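# Move the ball tray from its holder onto the block

## Task

Take the tray with its three balls out of the holder and put it down level on the centre of the block. All three balls must still be in the tray, and the toggles of both cords must lie outside it.

## Robot and tools

Robot: two arms on one table. left_arm has its base near (-0.005, +0.522, 0) m and right_arm near (+0.043, -0.492, 0) m. Each arm ends in a five-finger hand: a left hand on left_arm and a right hand on right_arm, mirror images of each other. Cameras: cam_high, cam_low (fixed, 896x504), cam_left_wrist, cam_right_wrist (fisheye, 616x616).

Scene frame: the origin sits on the table surface, midway between the arms. +z points up, +x points out over the table, and left_arm is on the +y side. Image left and right do not match arm names. Reported positions (m), quaternions (wxyz) and velocities are in this frame.

Hand point: a point fixed to the palm, about 0.05 m in front of it and 0.15 m out from the wrist flange. Its +z runs along the straight fingers, and its +y points out of the palm. On the right hand +x points away from the thumb; on the left hand +x points toward the thumb. Straight fingertips reach 0.06 to 0.07 m past the point. A wrist bracket on the little-finger side can strike objects. With the palm level, the wrist can sit well below the hand point and touch the table first.

Row layout, shared by execute_actions and move: one flat list of 28 numbers, all in [-1, 1], always covering both arms even if only one moves. Order: left dx, dy, dz, rx, ry, rz; left little, ring, middle, index, thumb_bend, thumb_turn, force_limit, speed; then the same fourteen for the right arm.
- dx..rz are an offset, not a pose. They count from that arm's Hand target at the start of the action or move, along the Hand target's own axes. 1.0 equals 0.6 m of travel or 180 degrees. rx, ry, rz form one rotation vector. Six zeros re-command the current Hand target. Repeating an offset moves the hand on by that amount again.
- The six finger and thumb numbers are absolute targets: -1 open and straight, +1 closed. For thumb_turn, -1 is beside the palm and +1 is opposite the fingers. The fingers and the fully turned thumb grip objects about 0.035 to 0.065 m thick, or handles down to 0.025 m.
- force_limit: closing stops at roughly 0 N at -1 up to 10 N at +1 (15 N for the thumb motors).
- speed: rises linearly to full speed at +0.48. Use -0.94 or lower for a gentle grip.
- The hand numbers are always applied. To leave a hand unchanged, resend the last eight numbers you sent it. If you have sent none yet, send its hand_measured plus hand_force_limit and hand_speed.

Tools:
- execute_actions(actions, cameras): actions is a list of actions. Each action is a list of up to 15 rows, one per 1/30 s step, and its last row is held to fill the 15 steps. Every row in an action is an offset from that action's start pose. An empty list returns pictures.
- move(target, speed, blend, stop_force, zero, blocking, cameras): moves each hand point in a straight line to the offset given by one row, or through a list of up to 15 rows that all count from the same starting Hand targets. speed is m/s, 0.002 to 3.6, default 0.25; rotation is capped at twice that in rad/s. blend is a corner radius in m (0 means stop at each target). stop_force is in N, 3 to 120: an arm's path ends once its wrist sensor feels that much push against the motion. It is unreliable while the hand turns, and you should omit it when backing off a contact. zero (default true) re-zeroes the sensor before the move. blocking=false returns early and cannot be combined with stop_force. The result adds a move: line with done, off_target, moving, held or fault, plus limits such as paced or held.
- wait(seconds 0-10, cameras): lets time pass with the last commands held.
- stop(cameras): brakes a running move.
- zoom_image(camera, region [x0,y0,x1,y1] in pixels, at most 504x504): enlarges part of the newest picture.
- show_instructions(): shows the reference pages.
- zero_wrist_force(arm): tares that wrist sensor.
- finished_scene(scene): ends the scene for good; the goal must still hold with the robot let go.

Result lines: end_effector_position and quaternion; Hand target, the pose your next offsets count from (the hand often rests a little short of it, so send the missing distance); joint positions, velocities and torques; Wrist force and Wrist torque in the hand frame, plus the peak since the last report; hand_measured, hand_stopped_by (moving, target, force, stalled, fault) and hand_load_n, each in motor order. A lost grip shows up as hand_load_n dropping to about 0. A MOTOR HOT line warns of heating; at 85 °C the arm is braked for 30 s or more.

The controller limits each step's commanded orientation to within 32 degrees of the current one. Motion trails commands by about 0.09 to 0.22 s and can overshoot when fast. Poses in the results may be off by a few centimetres.

Avoid:
- Hard contact. Arms are stiff, so pushing even slightly past a firm surface can cause a fault stop: about 150 N outside force, or wrist joint torque of 25.2 N m. The arm then halts for 10 s.
- Contact between the two arms, or one hand closing on the other's fingers.
- Dropping the tray, spilling balls, releasing a part while it still moves, and overloading fingers.
- Anything leaving the table.
- Paths that sweep close past an arm's own base.

Move slowly near contact, lift the tray level, and check with the cameras before finishing.

Each tool is called after "Request:" as name(argument=value, ...) on one line, values as JSON.

Reference images:

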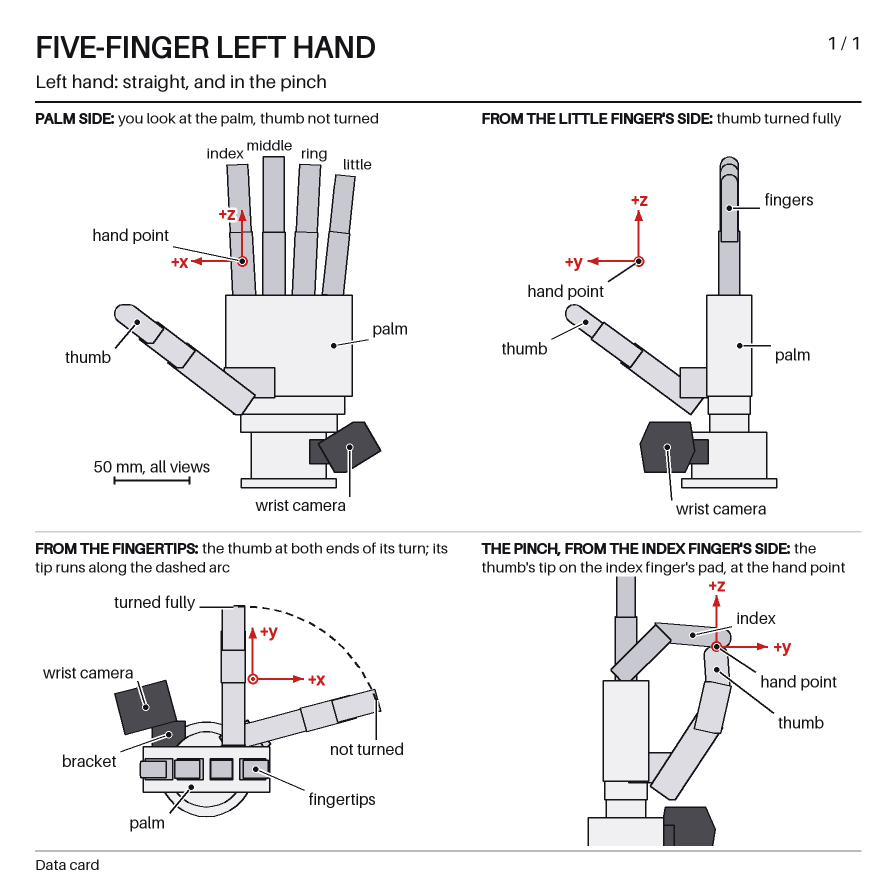

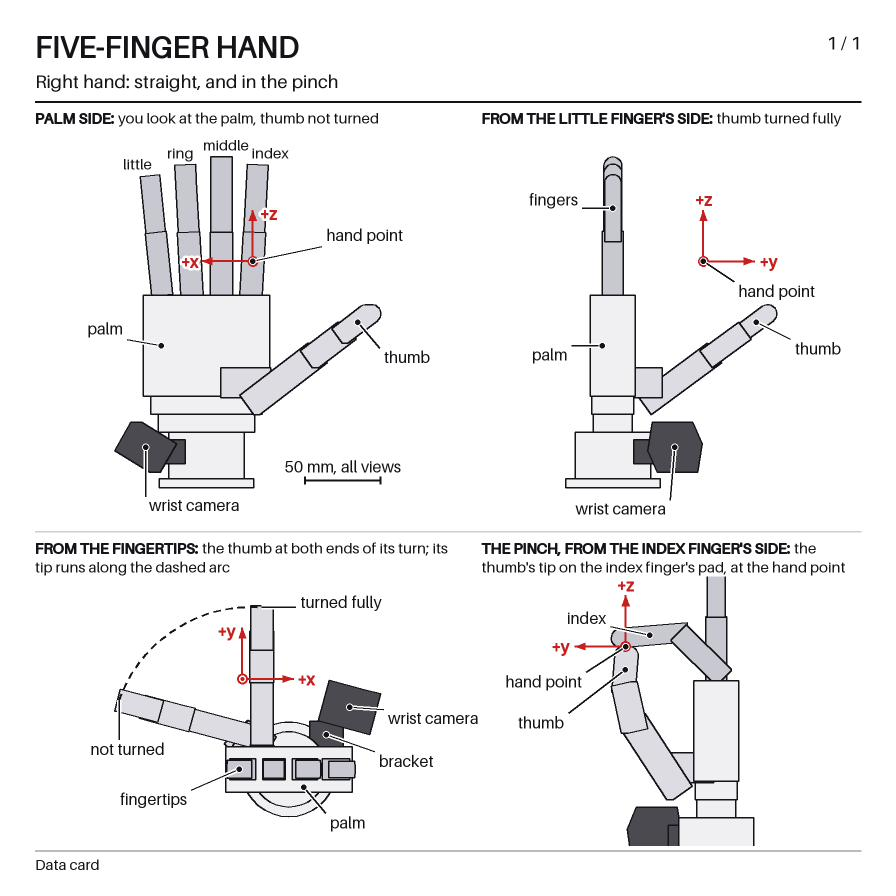

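## Session

Request:
execute_actions(actions=[])

Scene clock: 0.00 s.
left_arm: end_effector_position=(+0.3950, +0.6953, +0.2516) hand_measured=(-1.000, -1.000, -1.000, -1.000, -1.000, -1.000) hand_load_n=(+0.0, +0.0, +0.0, +0.0, +0.0, +0.0) hand_stopped_by=(target, target, target, target, target, target) hand_force_limit=0.00 hand_speed=-0.80 end_effector_quat_wxyz=(-0.120, +0.386, +0.901, -0.157) | right_arm: end_effector_position=(+0.6275, -0.5019, +0.1045) hand_measured=(-1.000, -1.000, -1.000, -1.000, -1.000, -1.000) hand_load_n=(+0.0, +0.0, +0.0, +0.0, +0.0, +0.0) hand_stopped_by=(target, target, target, target, target, target) hand_force_limit=0.00 hand_speed=-0.80 end_effector_quat_wxyz=(+0.200, -0.514, +0.823, -0.139)
Joint positions: left_arm=[3.742 -2.013 -1.342 1.389 -1.606 -0.165] | right_arm=[-0.329 -1.054 1.423 0.734 1.416 -3.032]
Joint velocities: within noise
Joint torques (N m): no reading
Wrist force (N): no reading
Wrist torque (N m): no reading
Wrist force, peak (N): no reading
Hand target: left_arm +0.3950, +0.6953, +0.2516; -0.120, +0.386, +0.901, -0.157 | right_arm +0.6275, -0.5019, +0.1045; +0.200, -0.514, +0.823, -0.139

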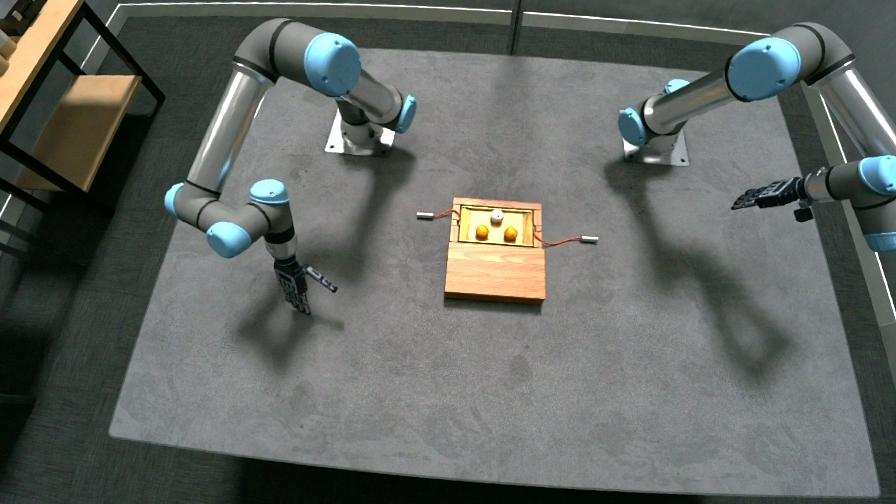

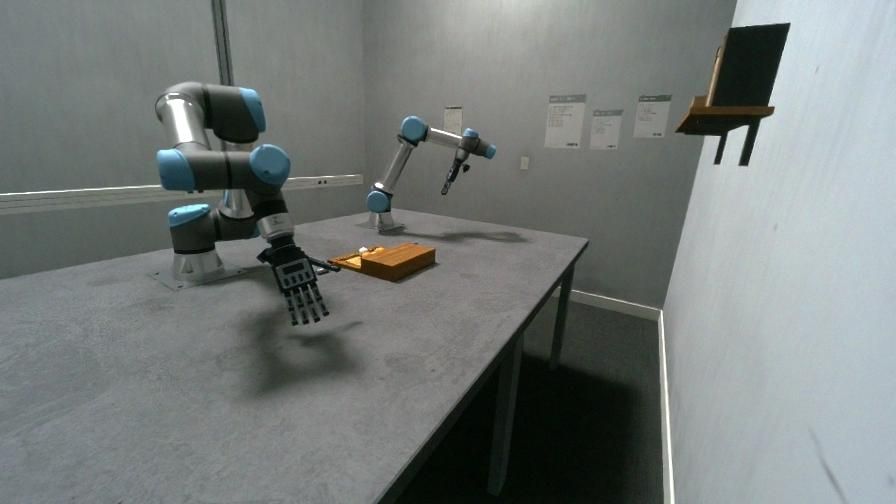

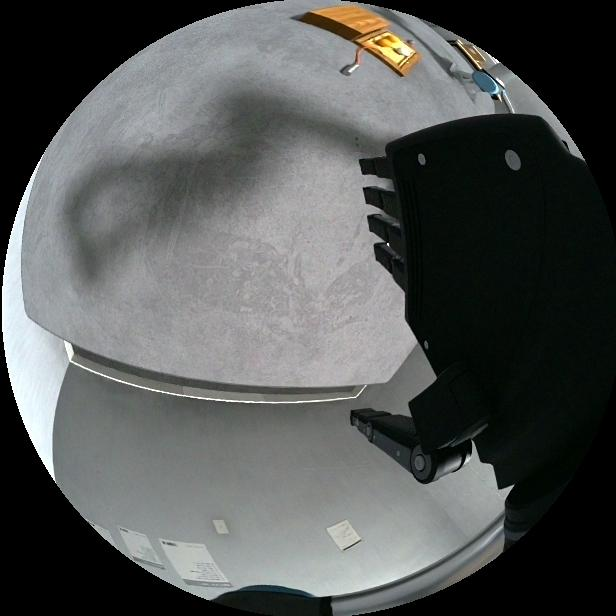

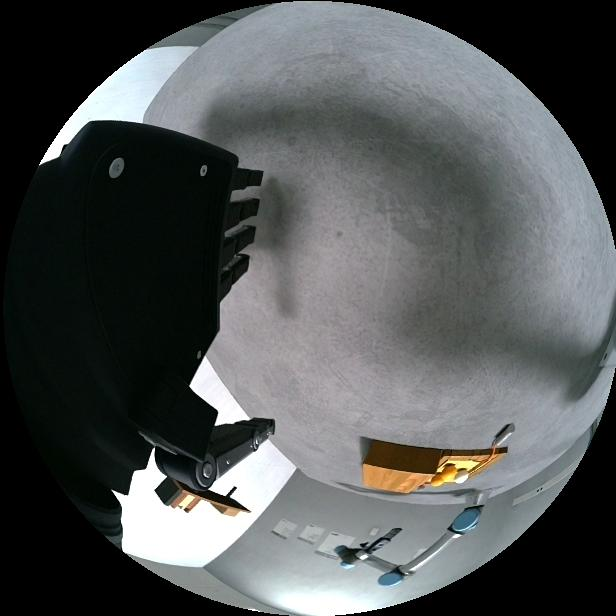

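Request:
zoom_image(camera="cam_high", region=[400, 180, 620, 320])

Request:
zoom_image(camera="cam_low", region=[310, 220, 460, 300])

Request:
zoom_image(camera="cam_right_wrist", region=[340, 400, 540, 520])

Request:
zoom_image(camera="cam_left_wrist", region=[280, 0, 460, 100])

Scaled by 2.291 from the camera's 896x504 image, which has a finer 1280x720 frame.

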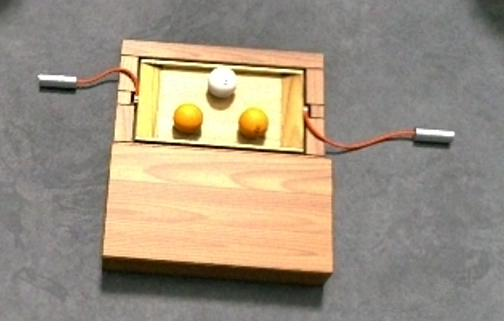

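Scaled by 3.360 from the camera's 896x504 image, which has a finer 1280x720 frame.

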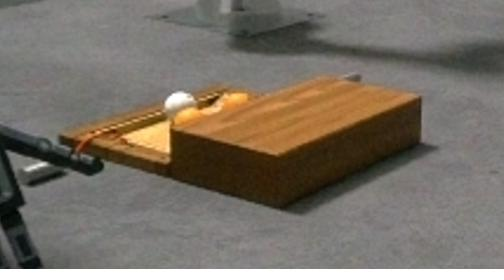

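Scaled by 2.520 from the camera's 616x616 image, which has a finer 880x880 frame.

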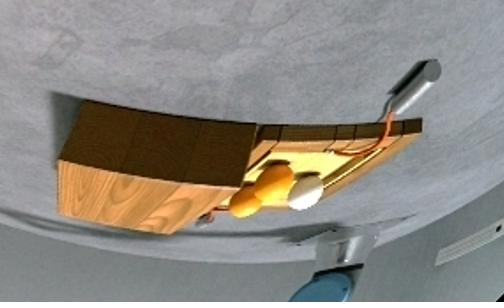

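Scaled by 2.800 from the camera's 616x616 image, which has a finer 880x880 frame.

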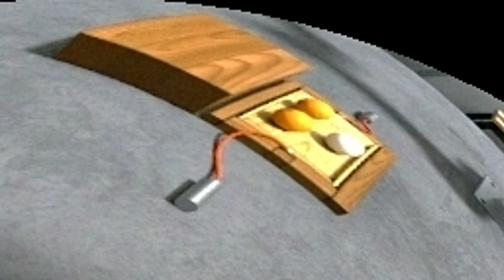

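Request:
move(target=[-0.416,-0.335,0.003,0.082,-0.408,-0.649,0.8,0.8,0.1,0.1,-0.9,1,0,0,-0.212,0.304,-0.474,0.063,-0.022,-0.142,0.8,0.8,0.1,0.1,-0.9,1,0,0], speed=0.4, cameras=["all"])

Scene clock: 171.30 s.
left_arm: end_effector_position=(+0.4299, +0.3807, +0.3015) hand_measured=(+0.800, +0.800, +0.100, +0.100, -0.900, +1.000) hand_load_n=(+0.0, +0.0, +0.0, +0.0, +0.0, +0.0) hand_stopped_by=(target, target, target, target, target, target) hand_force_limit=0.00 hand_speed=0.00 end_effector_quat_wxyz=(-0.242, +0.663, -0.666, +0.242) end_effector_velocity=(+0.000, +0.001, +0.000) end_effector_angular_velocity=(+0.000, +0.001, +0.008) | right_arm: end_effector_position=(+0.3994, -0.3015, +0.3000) hand_measured=(+0.800, +0.800, +0.100, +0.100, -0.900, +1.000) hand_load_n=(+0.0, +0.0, +0.0, +0.0, +0.0, +0.0) hand_stopped_by=(target, target, target, target, target, target) hand_force_limit=0.00 hand_speed=0.00 end_effector_quat_wxyz=(-0.241, +0.665, -0.664, +0.242)
Joint positions: left_arm=[3.21 -1.561 -1.559 2.247 -1.525 -3.084] | right_arm=[0.159 -1.709 1.682 0.904 1.638 -3.062]
Joint velocities: left_arm=[0.002 0.001 -0.001 0 -0.004 -0.005] | right_arm=[within noise]
Joint torques (N m): left_arm=[-2.13 27.7 5.38 -0.44 -1.08 -2.66] | right_arm=[0.6 -5.15 -12.32 -1.25 -1.3 -2.6]
Wrist force (N): left_arm=[0.0 -0.5 -0.4] | right_arm=[0.2 0.3 0.2]
Wrist torque (N m): left_arm=[0.01 0.01 -0.02] | right_arm=[0.13 -0.02 -0.03]
Wrist force, peak (N): left_arm=[0.9 -0.5 -0.3] | right_arm=[0.6 -0.6 0.5]
Hand target: left_arm +0.4298, +0.3806, +0.3015; -0.242, +0.663, -0.665, +0.242 | right_arm +0.3994, -0.3015, +0.2999; -0.241, +0.665, -0.664, +0.242
Off the commanded pose: left_arm 0.000 m, 0 deg | right_arm 0.000 m, 0 deg.
move: done
camera_calibration:
cam_left_wrist: T_world_to_cam=[[0.724134, -0.250657, 0.642495, -0.411957], [-0.52086, -0.809391, 0.271275, 0.452082], [0.452033, -0.53109, -0.716665, 0.337496], [0, 0, 0, 1]] pos_world=[0.381224, 0.441893, 0.383914]
cam_right_wrist: T_world_to_cam=[[-0.734869, -0.234446, -0.636398, 0.416511], [-0.485846, 0.83669, 0.25279, 0.374355], [0.473203, 0.494959, -0.728763, 0.296444], [0, 0, 0, 1]] pos_world=[0.347682, -0.362298, 0.386471]

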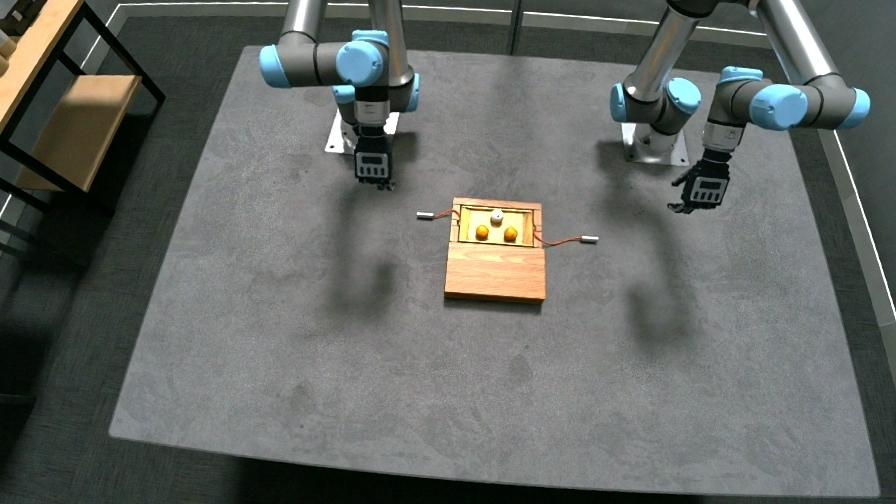

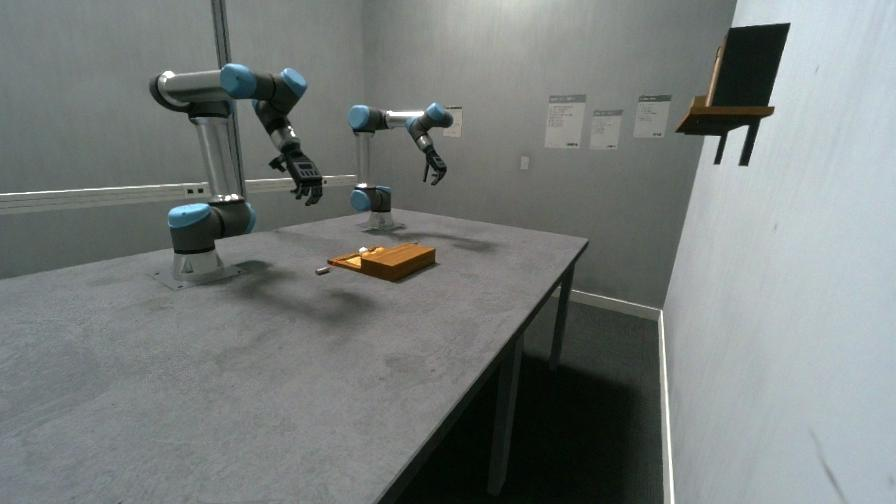

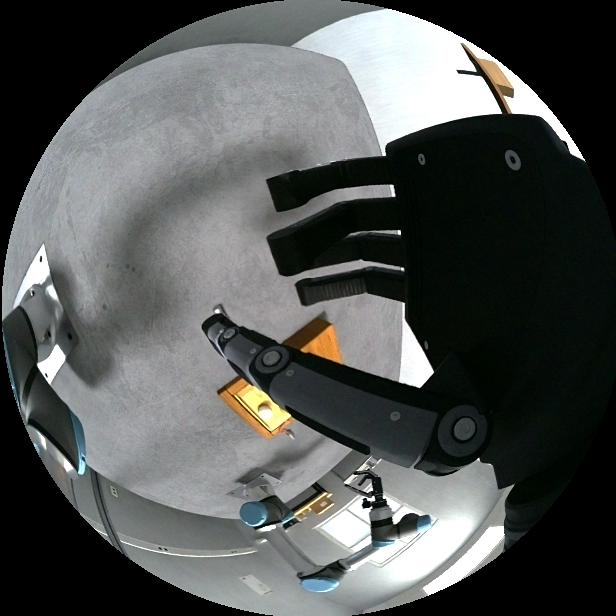

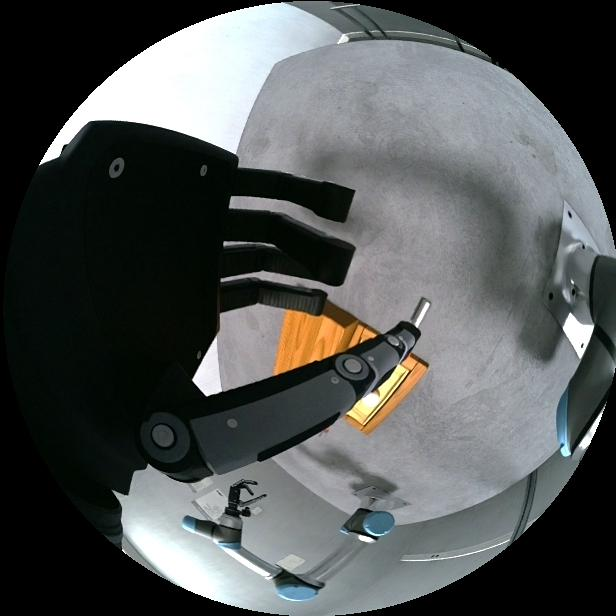

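Request:
zoom_image(camera="cam_right_wrist", region=[200, 150, 480, 430])

Request:
zoom_image(camera="cam_left_wrist", region=[150, 150, 430, 460])

Scaled by 1.800 from the camera's 616x616 image, which has a finer 880x880 frame.

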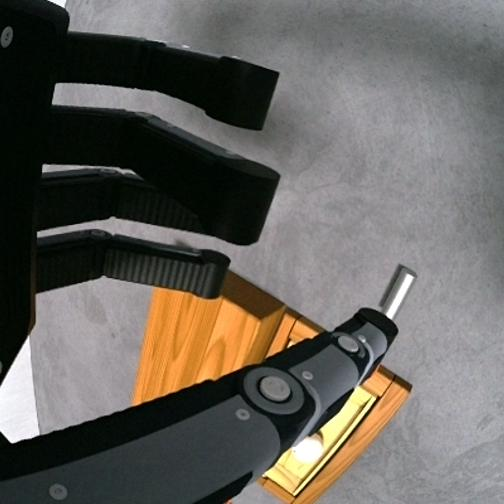

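Scaled by 1.626 from the camera's 616x616 image, which has a finer 880x880 frame.

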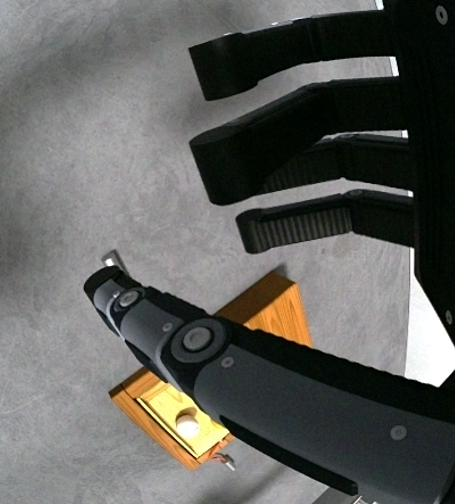

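Request:
move(target=[0.211,0.2285,0.2467,0,0,0,0.8,0.8,0.1,0.1,-0.9,1,0,0,-0.118,0.251,0.225,0,0,0,0.8,0.8,0.1,0.1,-0.9,1,0,0], speed=0.25, cameras=["all"])

Request:
zoom_image(camera="cam_right_wrist", region=[200, 150, 520, 470])

Request:
zoom_image(camera="cam_left_wrist", region=[100, 150, 420, 470])

Scene clock: 227.97 s.
left_arm: end_effector_position=(+0.4197, +0.2544, +0.0998) hand_measured=(+0.800, +0.800, +0.100, +0.100, -0.900, +1.000) hand_load_n=(+0.0, +0.0, +0.0, +0.0, +0.0, +0.0) hand_stopped_by=(target, target, target, target, target, target) hand_force_limit=0.00 hand_speed=0.00 end_effector_quat_wxyz=(-0.242, +0.663, -0.665, +0.242) | right_arm: end_effector_position=(+0.3705, -0.2309, +0.0997) hand_measured=(+0.800, +0.800, +0.100, +0.100, -0.900, +1.000) hand_load_n=(+0.0, +0.0, +0.0, +0.0, -0.5, +0.0) hand_stopped_by=(target, target, target, target, target, target) hand_force_limit=0.00 hand_speed=0.00 end_effector_quat_wxyz=(-0.241, +0.665, -0.664, +0.242)
Joint positions: left_arm=[2.834 -1.804 -1.825 2.733 -1.765 -3.375] | right_arm=[0.439 -1.518 2.04 0.389 1.815 -2.841]
Joint torques (N m): left_arm=[-0.52 20.39 25.93 0.47 -0.05 1.18] | right_arm=[2.02 -21.8 -14.95 -1.01 -0.93 -2]
Wrist force (N): left_arm=[-0.2 -0.8 -0.3] | right_arm=[0.2 -0.2 -0.6]
Wrist torque (N m): left_arm=[-0.01 0.02 -0.05] | right_arm=[0.11 0.00 -0.01]
Wrist force, peak (N): left_arm=[-1.1 -2.1 -1.6] | right_arm=[1.1 -1.3 -1.1]
Hand target: left_arm +0.4198, +0.2544, +0.0998; -0.242, +0.663, -0.665, +0.242 | right_arm +0.3705, -0.2309, +0.0996; -0.241, +0.665, -0.664, +0.242
Off the commanded pose: left_arm 0.000 m, 0 deg | right_arm 0.000 m, 0 deg.
move: done
camera_calibration:
cam_left_wrist: T_world_to_cam=[[0.724257, -0.250468, 0.642431, -0.306704], [-0.520691, -0.80945, 0.271426, 0.399269], [0.452032, -0.53109, -0.716666, 0.130533], [0, 0, 0, 1]] pos_world=[0.371023, 0.315693, 0.182213]
cam_right_wrist: T_world_to_cam=[[-0.73497, -0.234549, -0.636244, 0.284466], [-0.485879, 0.836655, 0.252843, 0.351891], [0.473013, 0.49497, -0.728879, 0.129315], [0, 0, 0, 1]] pos_world=[0.318883, -0.291698, 0.186271]

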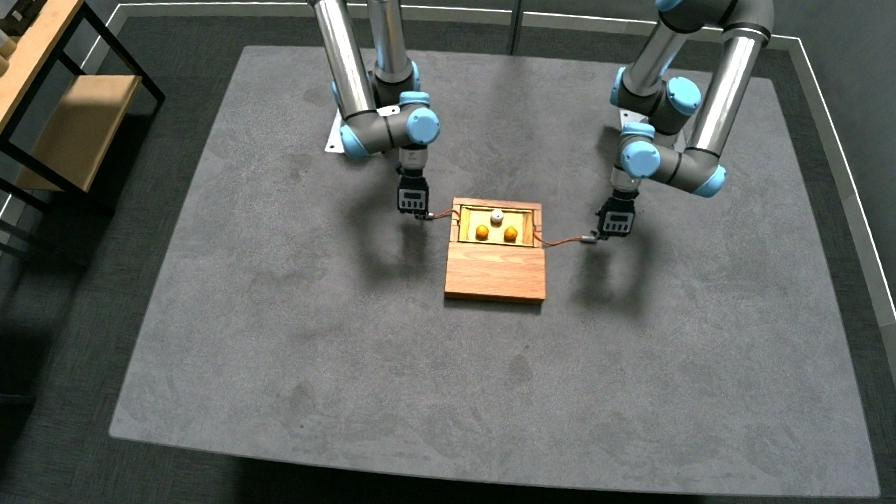

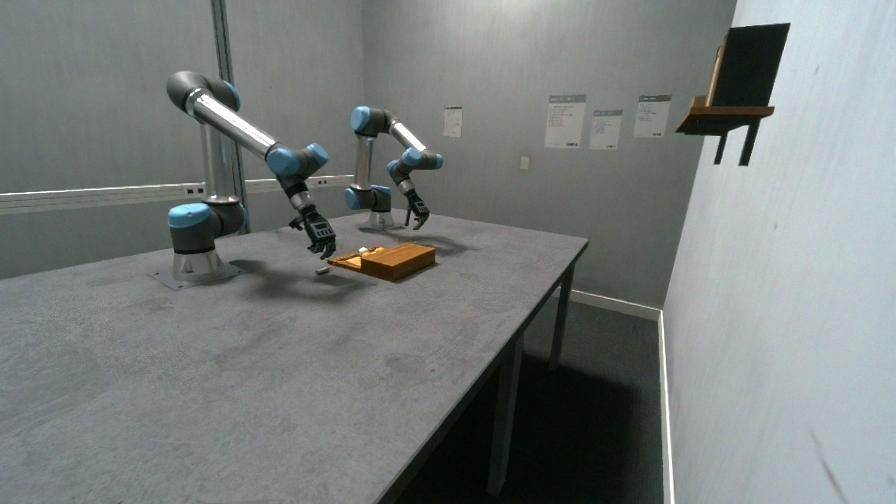

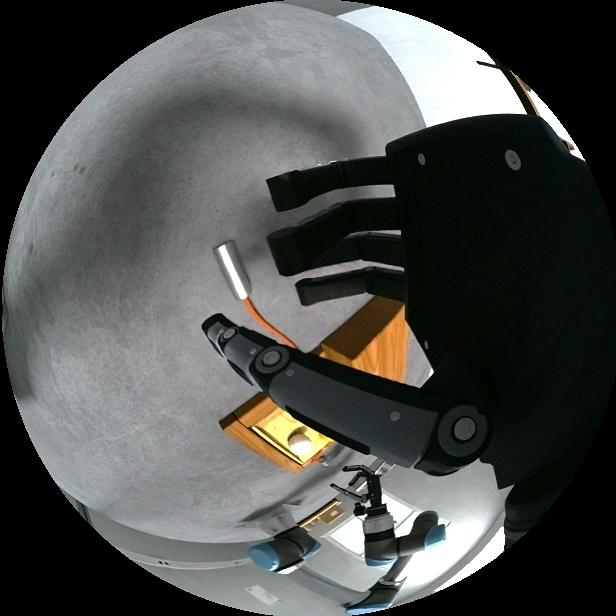

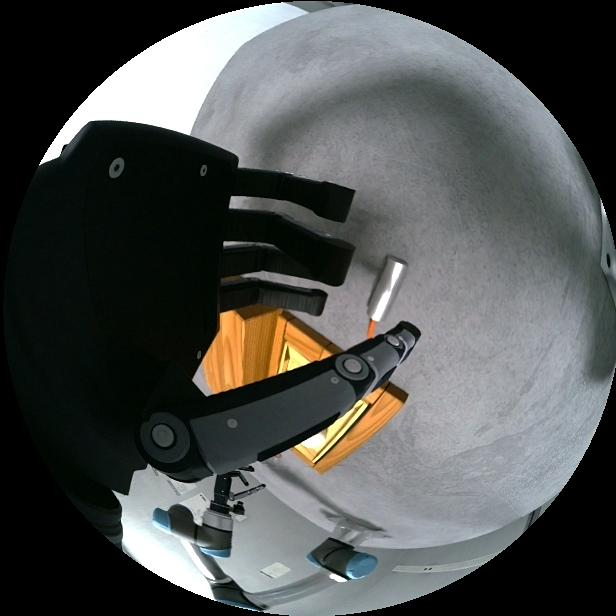

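Scaled by 1.575 from the camera's 616x616 image, which has a finer 880x880 frame.

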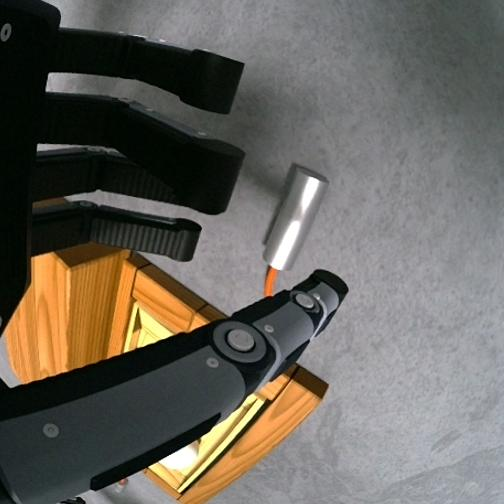

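Scaled by 1.575 from the camera's 616x616 image, which has a finer 880x880 frame.

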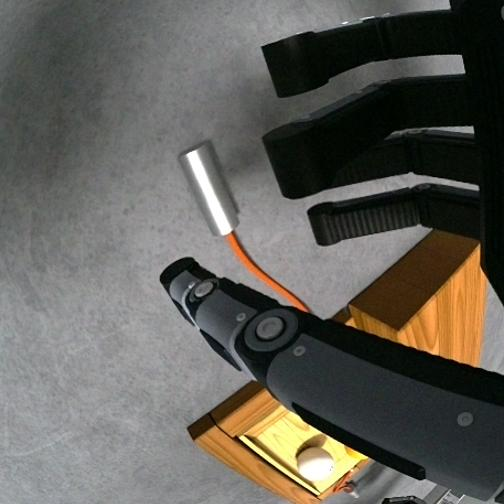

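Request:
move(target=[-0.0048,0.0498,0.0773,0,0,0,0.8,0.8,0.1,0.1,-0.9,1,0,0,-0.0135,0.0558,0.0722,0,0,0,0.8,0.8,0.1,0.1,-0.9,1,0,0], speed=0.08, stop_force=6, cameras=["cam_low","cam_left_wrist","cam_right_wrist"])

Request:
zoom_image(camera="cam_right_wrist", region=[200, 150, 520, 470])

Request:
zoom_image(camera="cam_left_wrist", region=[100, 150, 420, 470])

Request:
zoom_image(camera="cam_low", region=[290, 180, 450, 300])

Scene clock: 265.27 s.
left_arm: end_effector_position=(+0.4267, +0.2574, +0.0450) hand_measured=(+0.800, +0.800, +0.100, +0.100, -0.900, +1.000) hand_load_n=(+0.0, +0.0, +0.0, +0.0, +0.0, +0.0) hand_stopped_by=(target, target, target, target, target, target) hand_force_limit=0.00 hand_speed=0.00 end_effector_quat_wxyz=(-0.242, +0.663, -0.665, +0.242) | right_arm: end_effector_position=(+0.3727, -0.2229, +0.0449) hand_measured=(+0.800, +0.800, +0.100, +0.100, -0.900, +1.000) hand_load_n=(+0.0, -0.5, +0.0, +0.0, +0.0, +0.0) hand_stopped_by=(target, target, target, target, target, target) hand_force_limit=0.00 hand_speed=0.00 end_effector_quat_wxyz=(-0.241, +0.665, -0.664, +0.242)
Joint positions: left_arm=[2.848 -1.883 -1.883 2.872 -1.756 -3.364] | right_arm=[0.462 -1.416 2.095 0.237 1.829 -2.822]
Joint torques (N m): left_arm=[-8.23 37.58 26.73 0.52 -1.1 -2.57] | right_arm=[-7.32 -36.28 -24 -1.11 -0.96 -2.48]
Wrist force (N): left_arm=[-0.1 -0.4 -0.3] | right_arm=[-0.1 -0.2 -0.7]
Wrist torque (N m): left_arm=[0.03 0.02 -0.05] | right_arm=[0.15 0.09 -0.10]
Wrist force, peak (N): left_arm=[0.0 -1.1 -1.2] | right_arm=[0.0 -0.9 -1.1]
Hand target: left_arm +0.4267, +0.2574, +0.0451; -0.242, +0.663, -0.665, +0.242 | right_arm +0.3727, -0.2229, +0.0449; -0.241, +0.665, -0.664, +0.242
Off the commanded pose: left_arm 0.000 m, 0 deg | right_arm 0.000 m, 0 deg.
move: done
camera_calibration:
cam_left_wrist: T_world_to_cam=[[0.724206, -0.250409, 0.642511, -0.275925], [-0.520643, -0.809506, 0.27135, 0.420197], [0.452168, -0.531032, -0.716623, 0.0895154], [0, 0, 0, 1]] pos_world=[0.378123, 0.318594, 0.127413]
cam_right_wrist: T_world_to_cam=[[-0.734934, -0.234513, -0.636298, 0.253122], [-0.485857, 0.836679, 0.252807, 0.360043], [0.473091, 0.494946, -0.728844, 0.0842862], [0, 0, 0, 1]] pos_world=[0.321083, -0.283598, 0.131471]
Images, in order (width x height): cam_low 896x504, cam_left_wrist 616x616, cam_right_wrist 616x616.

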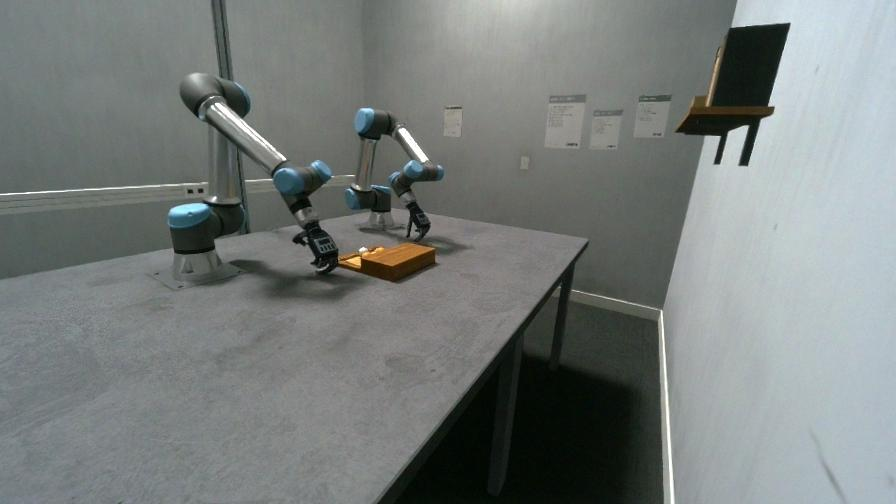

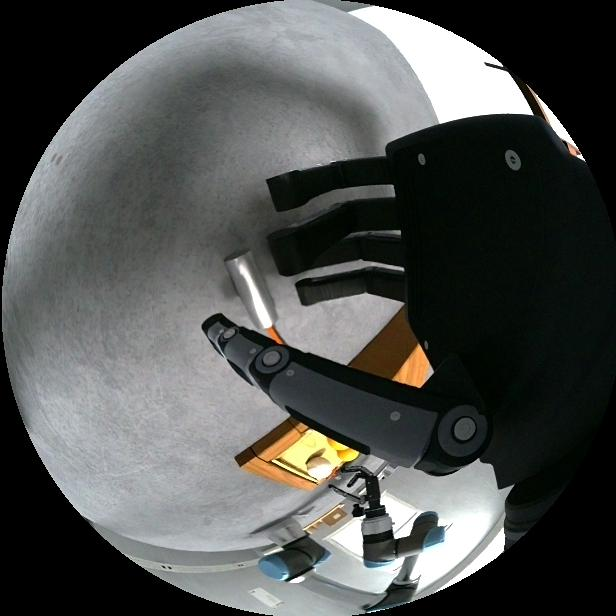

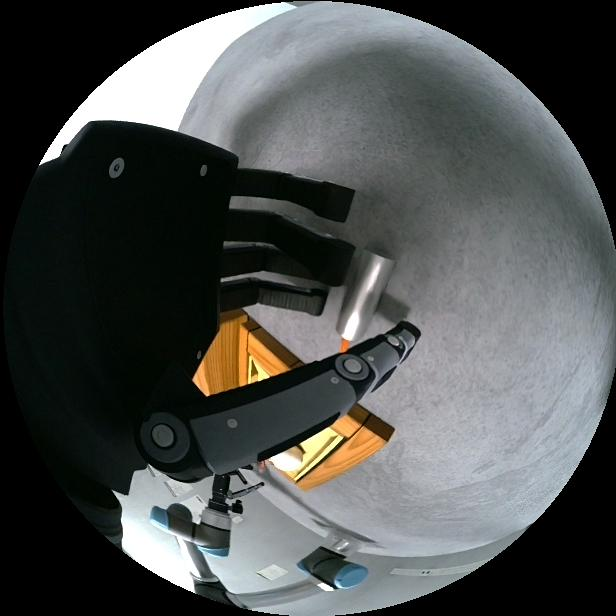

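Scaled by 1.575 from the camera's 616x616 image, which has a finer 880x880 frame.

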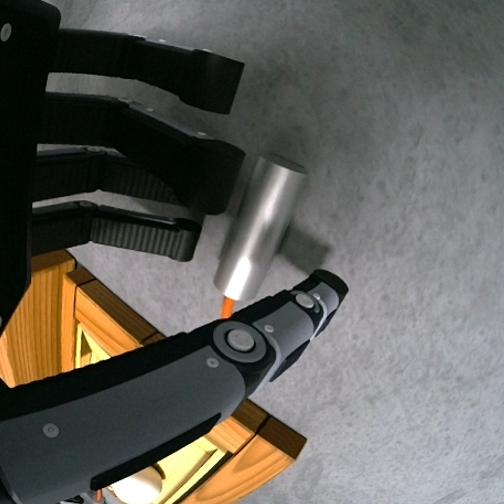

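Scaled by 1.575 from the camera's 616x616 image, which has a finer 880x880 frame.

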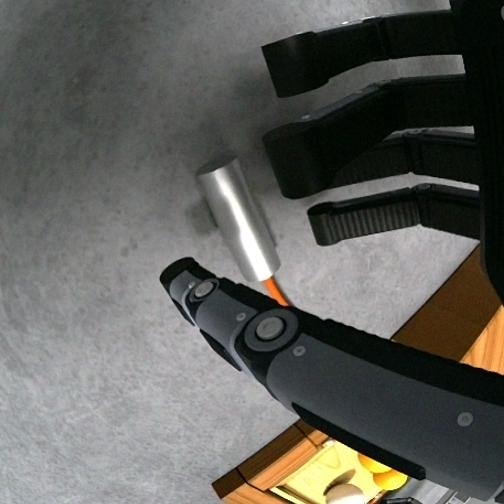

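Scaled by 3.150 from the camera's 896x504 image, which has a finer 1280x720 frame.

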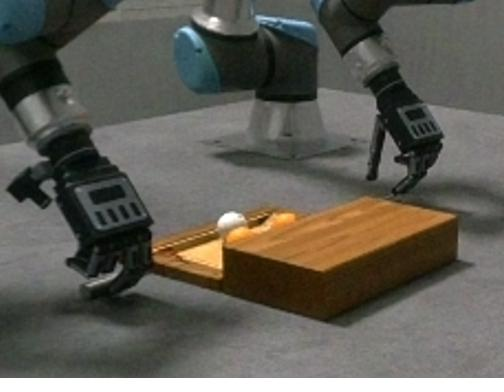

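Request:
move(target=[-0.0007,0.0273,0.036,0,0,0,0.8,0.8,0.25,0.25,-0.9,1,0,0,0.0063,0.0168,0.0182,0,0,0,0.8,0.8,0.25,0.25,-0.9,1,0,0], speed=0.04, stop_force=4, cameras=["cam_low","cam_left_wrist","cam_right_wrist"])

Request:
zoom_image(camera="cam_right_wrist", region=[220, 200, 440, 420])

Request:
zoom_image(camera="cam_left_wrist", region=[180, 200, 400, 420])

Request:
zoom_image(camera="cam_low", region=[290, 200, 450, 300])

Scene clock: 321.17 s.
left_arm: end_effector_position=(+0.4281, +0.2578, +0.0180) hand_measured=(+0.800, +0.800, +0.250, +0.250, -0.900, +1.000) hand_load_n=(+0.0, +0.0, +0.0, +0.0, +0.0, +0.0) hand_stopped_by=(target, target, target, target, target, target) hand_force_limit=0.00 hand_speed=0.00 end_effector_quat_wxyz=(-0.242, +0.663, -0.665, +0.242) | right_arm: end_effector_position=(+0.3721, -0.2259, +0.0331) hand_measured=(+0.800, +0.800, +0.250, +0.250, -0.900, +1.000) hand_load_n=(+0.0, +0.0, -1.5, +0.0, +0.0, +0.0) hand_stopped_by=(target, target, target, target, target, target) hand_force_limit=0.00 hand_speed=0.00 end_effector_quat_wxyz=(-0.241, +0.665, -0.664, +0.242)
Joint positions: left_arm=[2.85 -1.925 -1.908 2.941 -1.755 -3.363] | right_arm=[0.453 -1.402 2.116 0.199 1.823 -2.83]
Joint torques (N m): left_arm=[2.6 38.24 26.31 -0.98 -0.25 0.73] | right_arm=[7.11 -33.28 -19.15 -0.25 2.08 2.57]
Wrist force (N): left_arm=[0.1 -0.7 -0.6] | right_arm=[-0.9 -5.3 -2.5]
Wrist torque (N m): left_arm=[0.01 -0.03 -0.04] | right_arm=[0.08 0.14 -0.15]
Wrist force, peak (N): left_arm=[0.1 -1.1 -0.5] | right_arm=[-3.0 -16.6 -8.9]
Hand target: left_arm +0.4281, +0.2578, +0.0180; -0.242, +0.663, -0.665, +0.242 | right_arm +0.3721, -0.2259, +0.0331; -0.241, +0.665, -0.664, +0.242 (not the last commanded pose)
Off the commanded pose: left_arm 0.000 m, 0 deg | right_arm 0.003 m, 0 deg.
move: contact (right_arm)
camera_calibration:
cam_left_wrist: T_world_to_cam=[[0.724206, -0.250409, 0.642511, -0.259329], [-0.520643, -0.809506, 0.27135, 0.428632], [0.452168, -0.531032, -0.716623, 0.0697727], [0, 0, 0, 1]] pos_world=[0.379423, 0.319094, 0.100313]
cam_right_wrist: T_world_to_cam=[[-0.734934, -0.234513, -0.636298, 0.244469], [-0.485857, 0.836679, 0.252807, 0.365245], [0.473091, 0.494946, -0.728844, 0.0774545], [0, 0, 0, 1]] pos_world=[0.320483, -0.286598, 0.119671]
Images, in order (width x height): cam_low 896x504, cam_left_wrist 616x616, cam_right_wrist 616x616.

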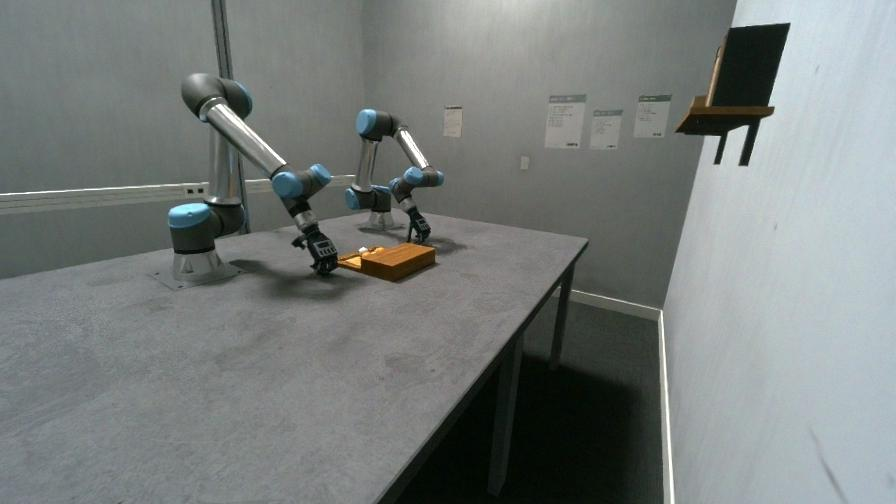

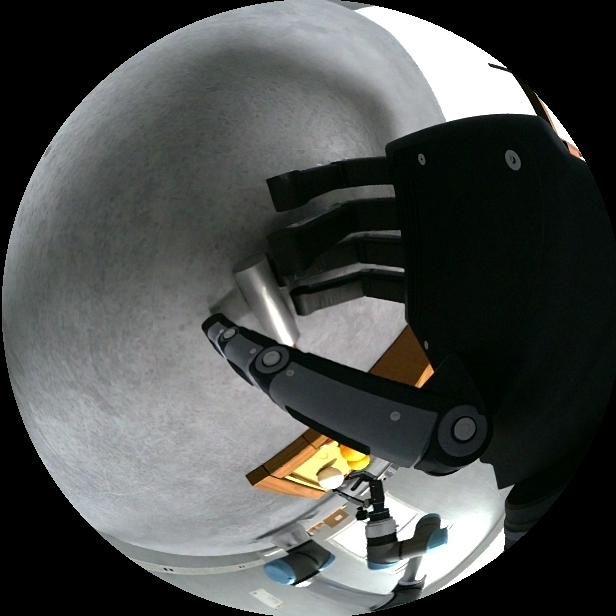

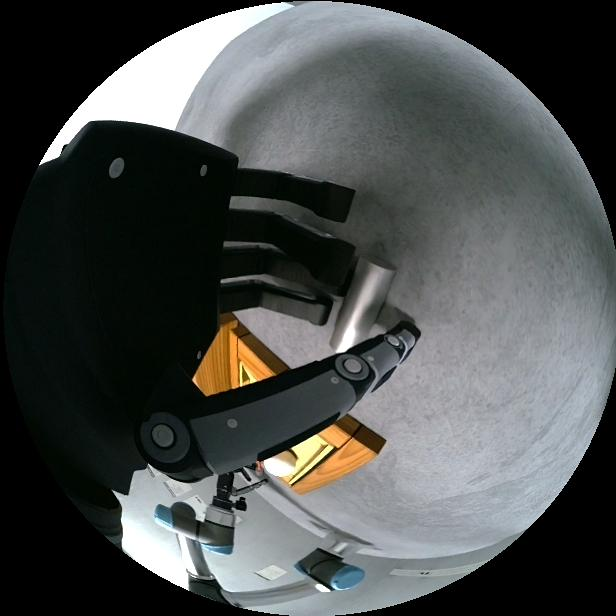

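Scaled by 2.291 from the camera's 616x616 image, which has a finer 880x880 frame.

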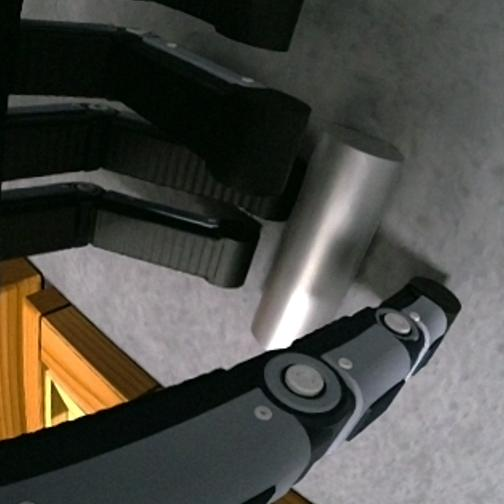

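Scaled by 2.291 from the camera's 616x616 image, which has a finer 880x880 frame.

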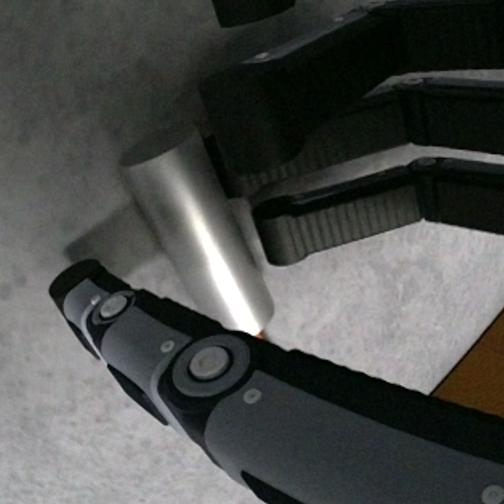

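Scaled by 3.150 from the camera's 896x504 image, which has a finer 1280x720 frame.

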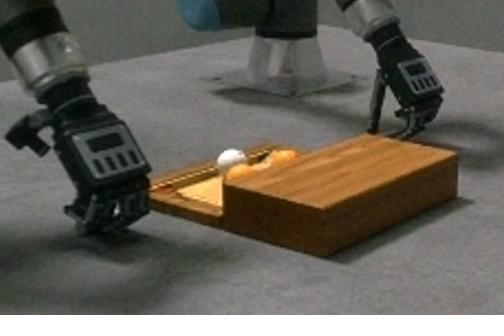

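Request:
move(target=[0,0,0,0,0,0,0.8,0.8,0.25,0.25,0.3,1,-0.2,-0.7,0,0,0,0,0,0,0.8,0.8,0.25,0.25,0.3,1,-0.2,-0.7], cameras=["cam_low","cam_left_wrist","cam_right_wrist"])

Request:
zoom_image(camera="cam_right_wrist", region=[220, 200, 440, 420])

Request:
zoom_image(camera="cam_left_wrist", region=[180, 200, 400, 420])

Scene clock: 345.07 s.
left_arm: end_effector_position=(+0.4281, +0.2578, +0.0180) hand_measured=(+0.800, +0.800, +0.250, +0.250, -0.578, +1.000) hand_load_n=(+0.0, +0.0, +7.5, +0.0, +9.0, +0.0) hand_stopped_by=(target, target, target, target, force, target) hand_force_limit=-0.20 hand_speed=-0.70 end_effector_quat_wxyz=(-0.242, +0.663, -0.665, +0.242) | right_arm: end_effector_position=(+0.3721, -0.2259, +0.0331) hand_measured=(+0.800, +0.800, +0.250, +0.250, -0.594, +1.000) hand_load_n=(+0.0, +0.0, +0.0, +0.0, +8.5, +3.0) hand_stopped_by=(target, target, target, target, force, target) hand_force_limit=-0.20 hand_speed=-0.70 end_effector_quat_wxyz=(-0.241, +0.665, -0.664, +0.242)
Joint positions: left_arm=[2.85 -1.925 -1.908 2.941 -1.755 -3.363] | right_arm=[0.453 -1.402 2.116 0.199 1.823 -2.83]
Joint torques (N m): left_arm=[-6.8 37.33 24.97 0.2 -1.18 -2.32] | right_arm=[5.23 -32.53 -20.32 -0.09 1.69 2.41]
Wrist force (N): left_arm=[0.0 -1.8 -2.4] | right_arm=[-1.6 -4.6 -8.0]
Wrist torque (N m): left_arm=[-0.05 -0.05 -0.02] | right_arm=[0.04 0.24 -0.12]
Wrist force, peak (N): left_arm=[0.0 -1.8 -2.7] | right_arm=[-1.6 -4.6 -8.0]
Hand target: left_arm +0.4281, +0.2578, +0.0180; -0.242, +0.663, -0.665, +0.242 | right_arm +0.3721, -0.2259, +0.0331; -0.241, +0.665, -0.664, +0.242
Off the commanded pose: left_arm 0.000 m, 0 deg | right_arm 0.000 m, 0 deg.
move: done
camera_calibration:
cam_left_wrist: T_world_to_cam=[[0.724195, -0.250395, 0.642529, -0.25942], [-0.520679, -0.809463, 0.271408, 0.428518], [0.452144, -0.531104, -0.716585, 0.0698189], [0, 0, 0, 1]] pos_world=[0.379423, 0.318993, 0.100413]
cam_right_wrist: T_world_to_cam=[[-0.734934, -0.234513, -0.636298, 0.244469], [-0.485857, 0.836679, 0.252807, 0.365245], [0.473091, 0.494946, -0.728844, 0.0774545], [0, 0, 0, 1]] pos_world=[0.320483, -0.286598, 0.119671]
Images, in order (width x height): cam_low 896x504, cam_left_wrist 616x616, cam_right_wrist 616x616.

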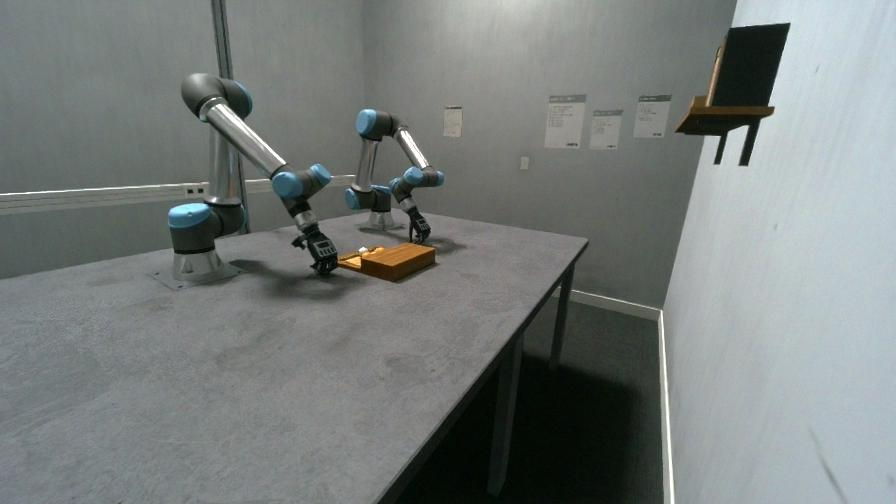

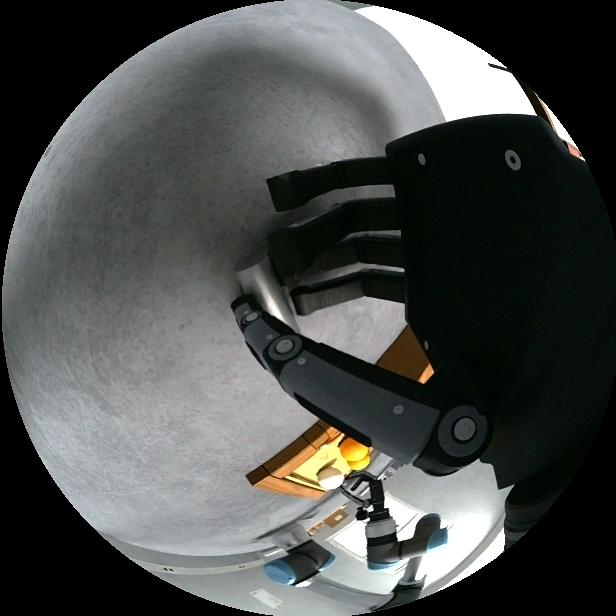

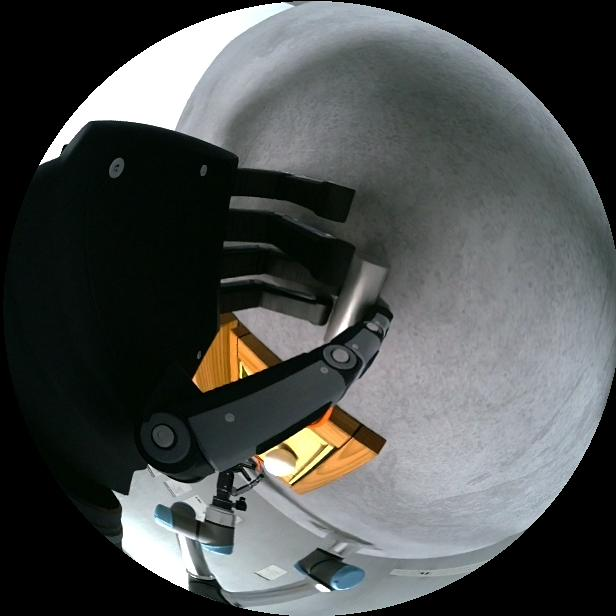

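Scaled by 2.291 from the camera's 616x616 image, which has a finer 880x880 frame.

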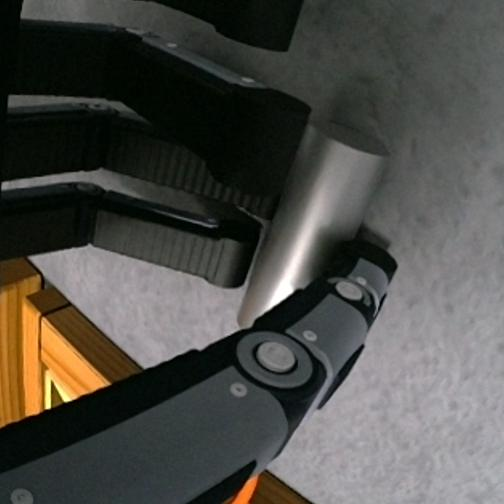

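Scaled by 2.291 from the camera's 616x616 image, which has a finer 880x880 frame.

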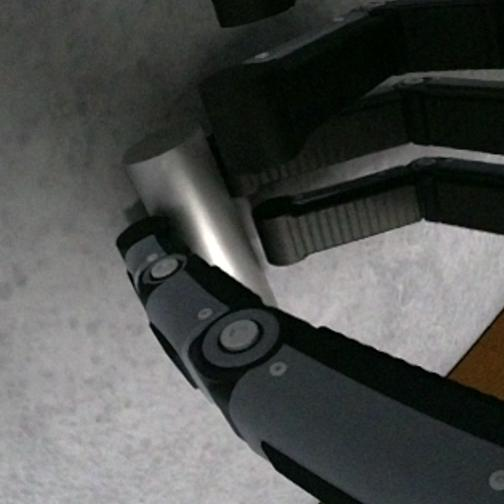

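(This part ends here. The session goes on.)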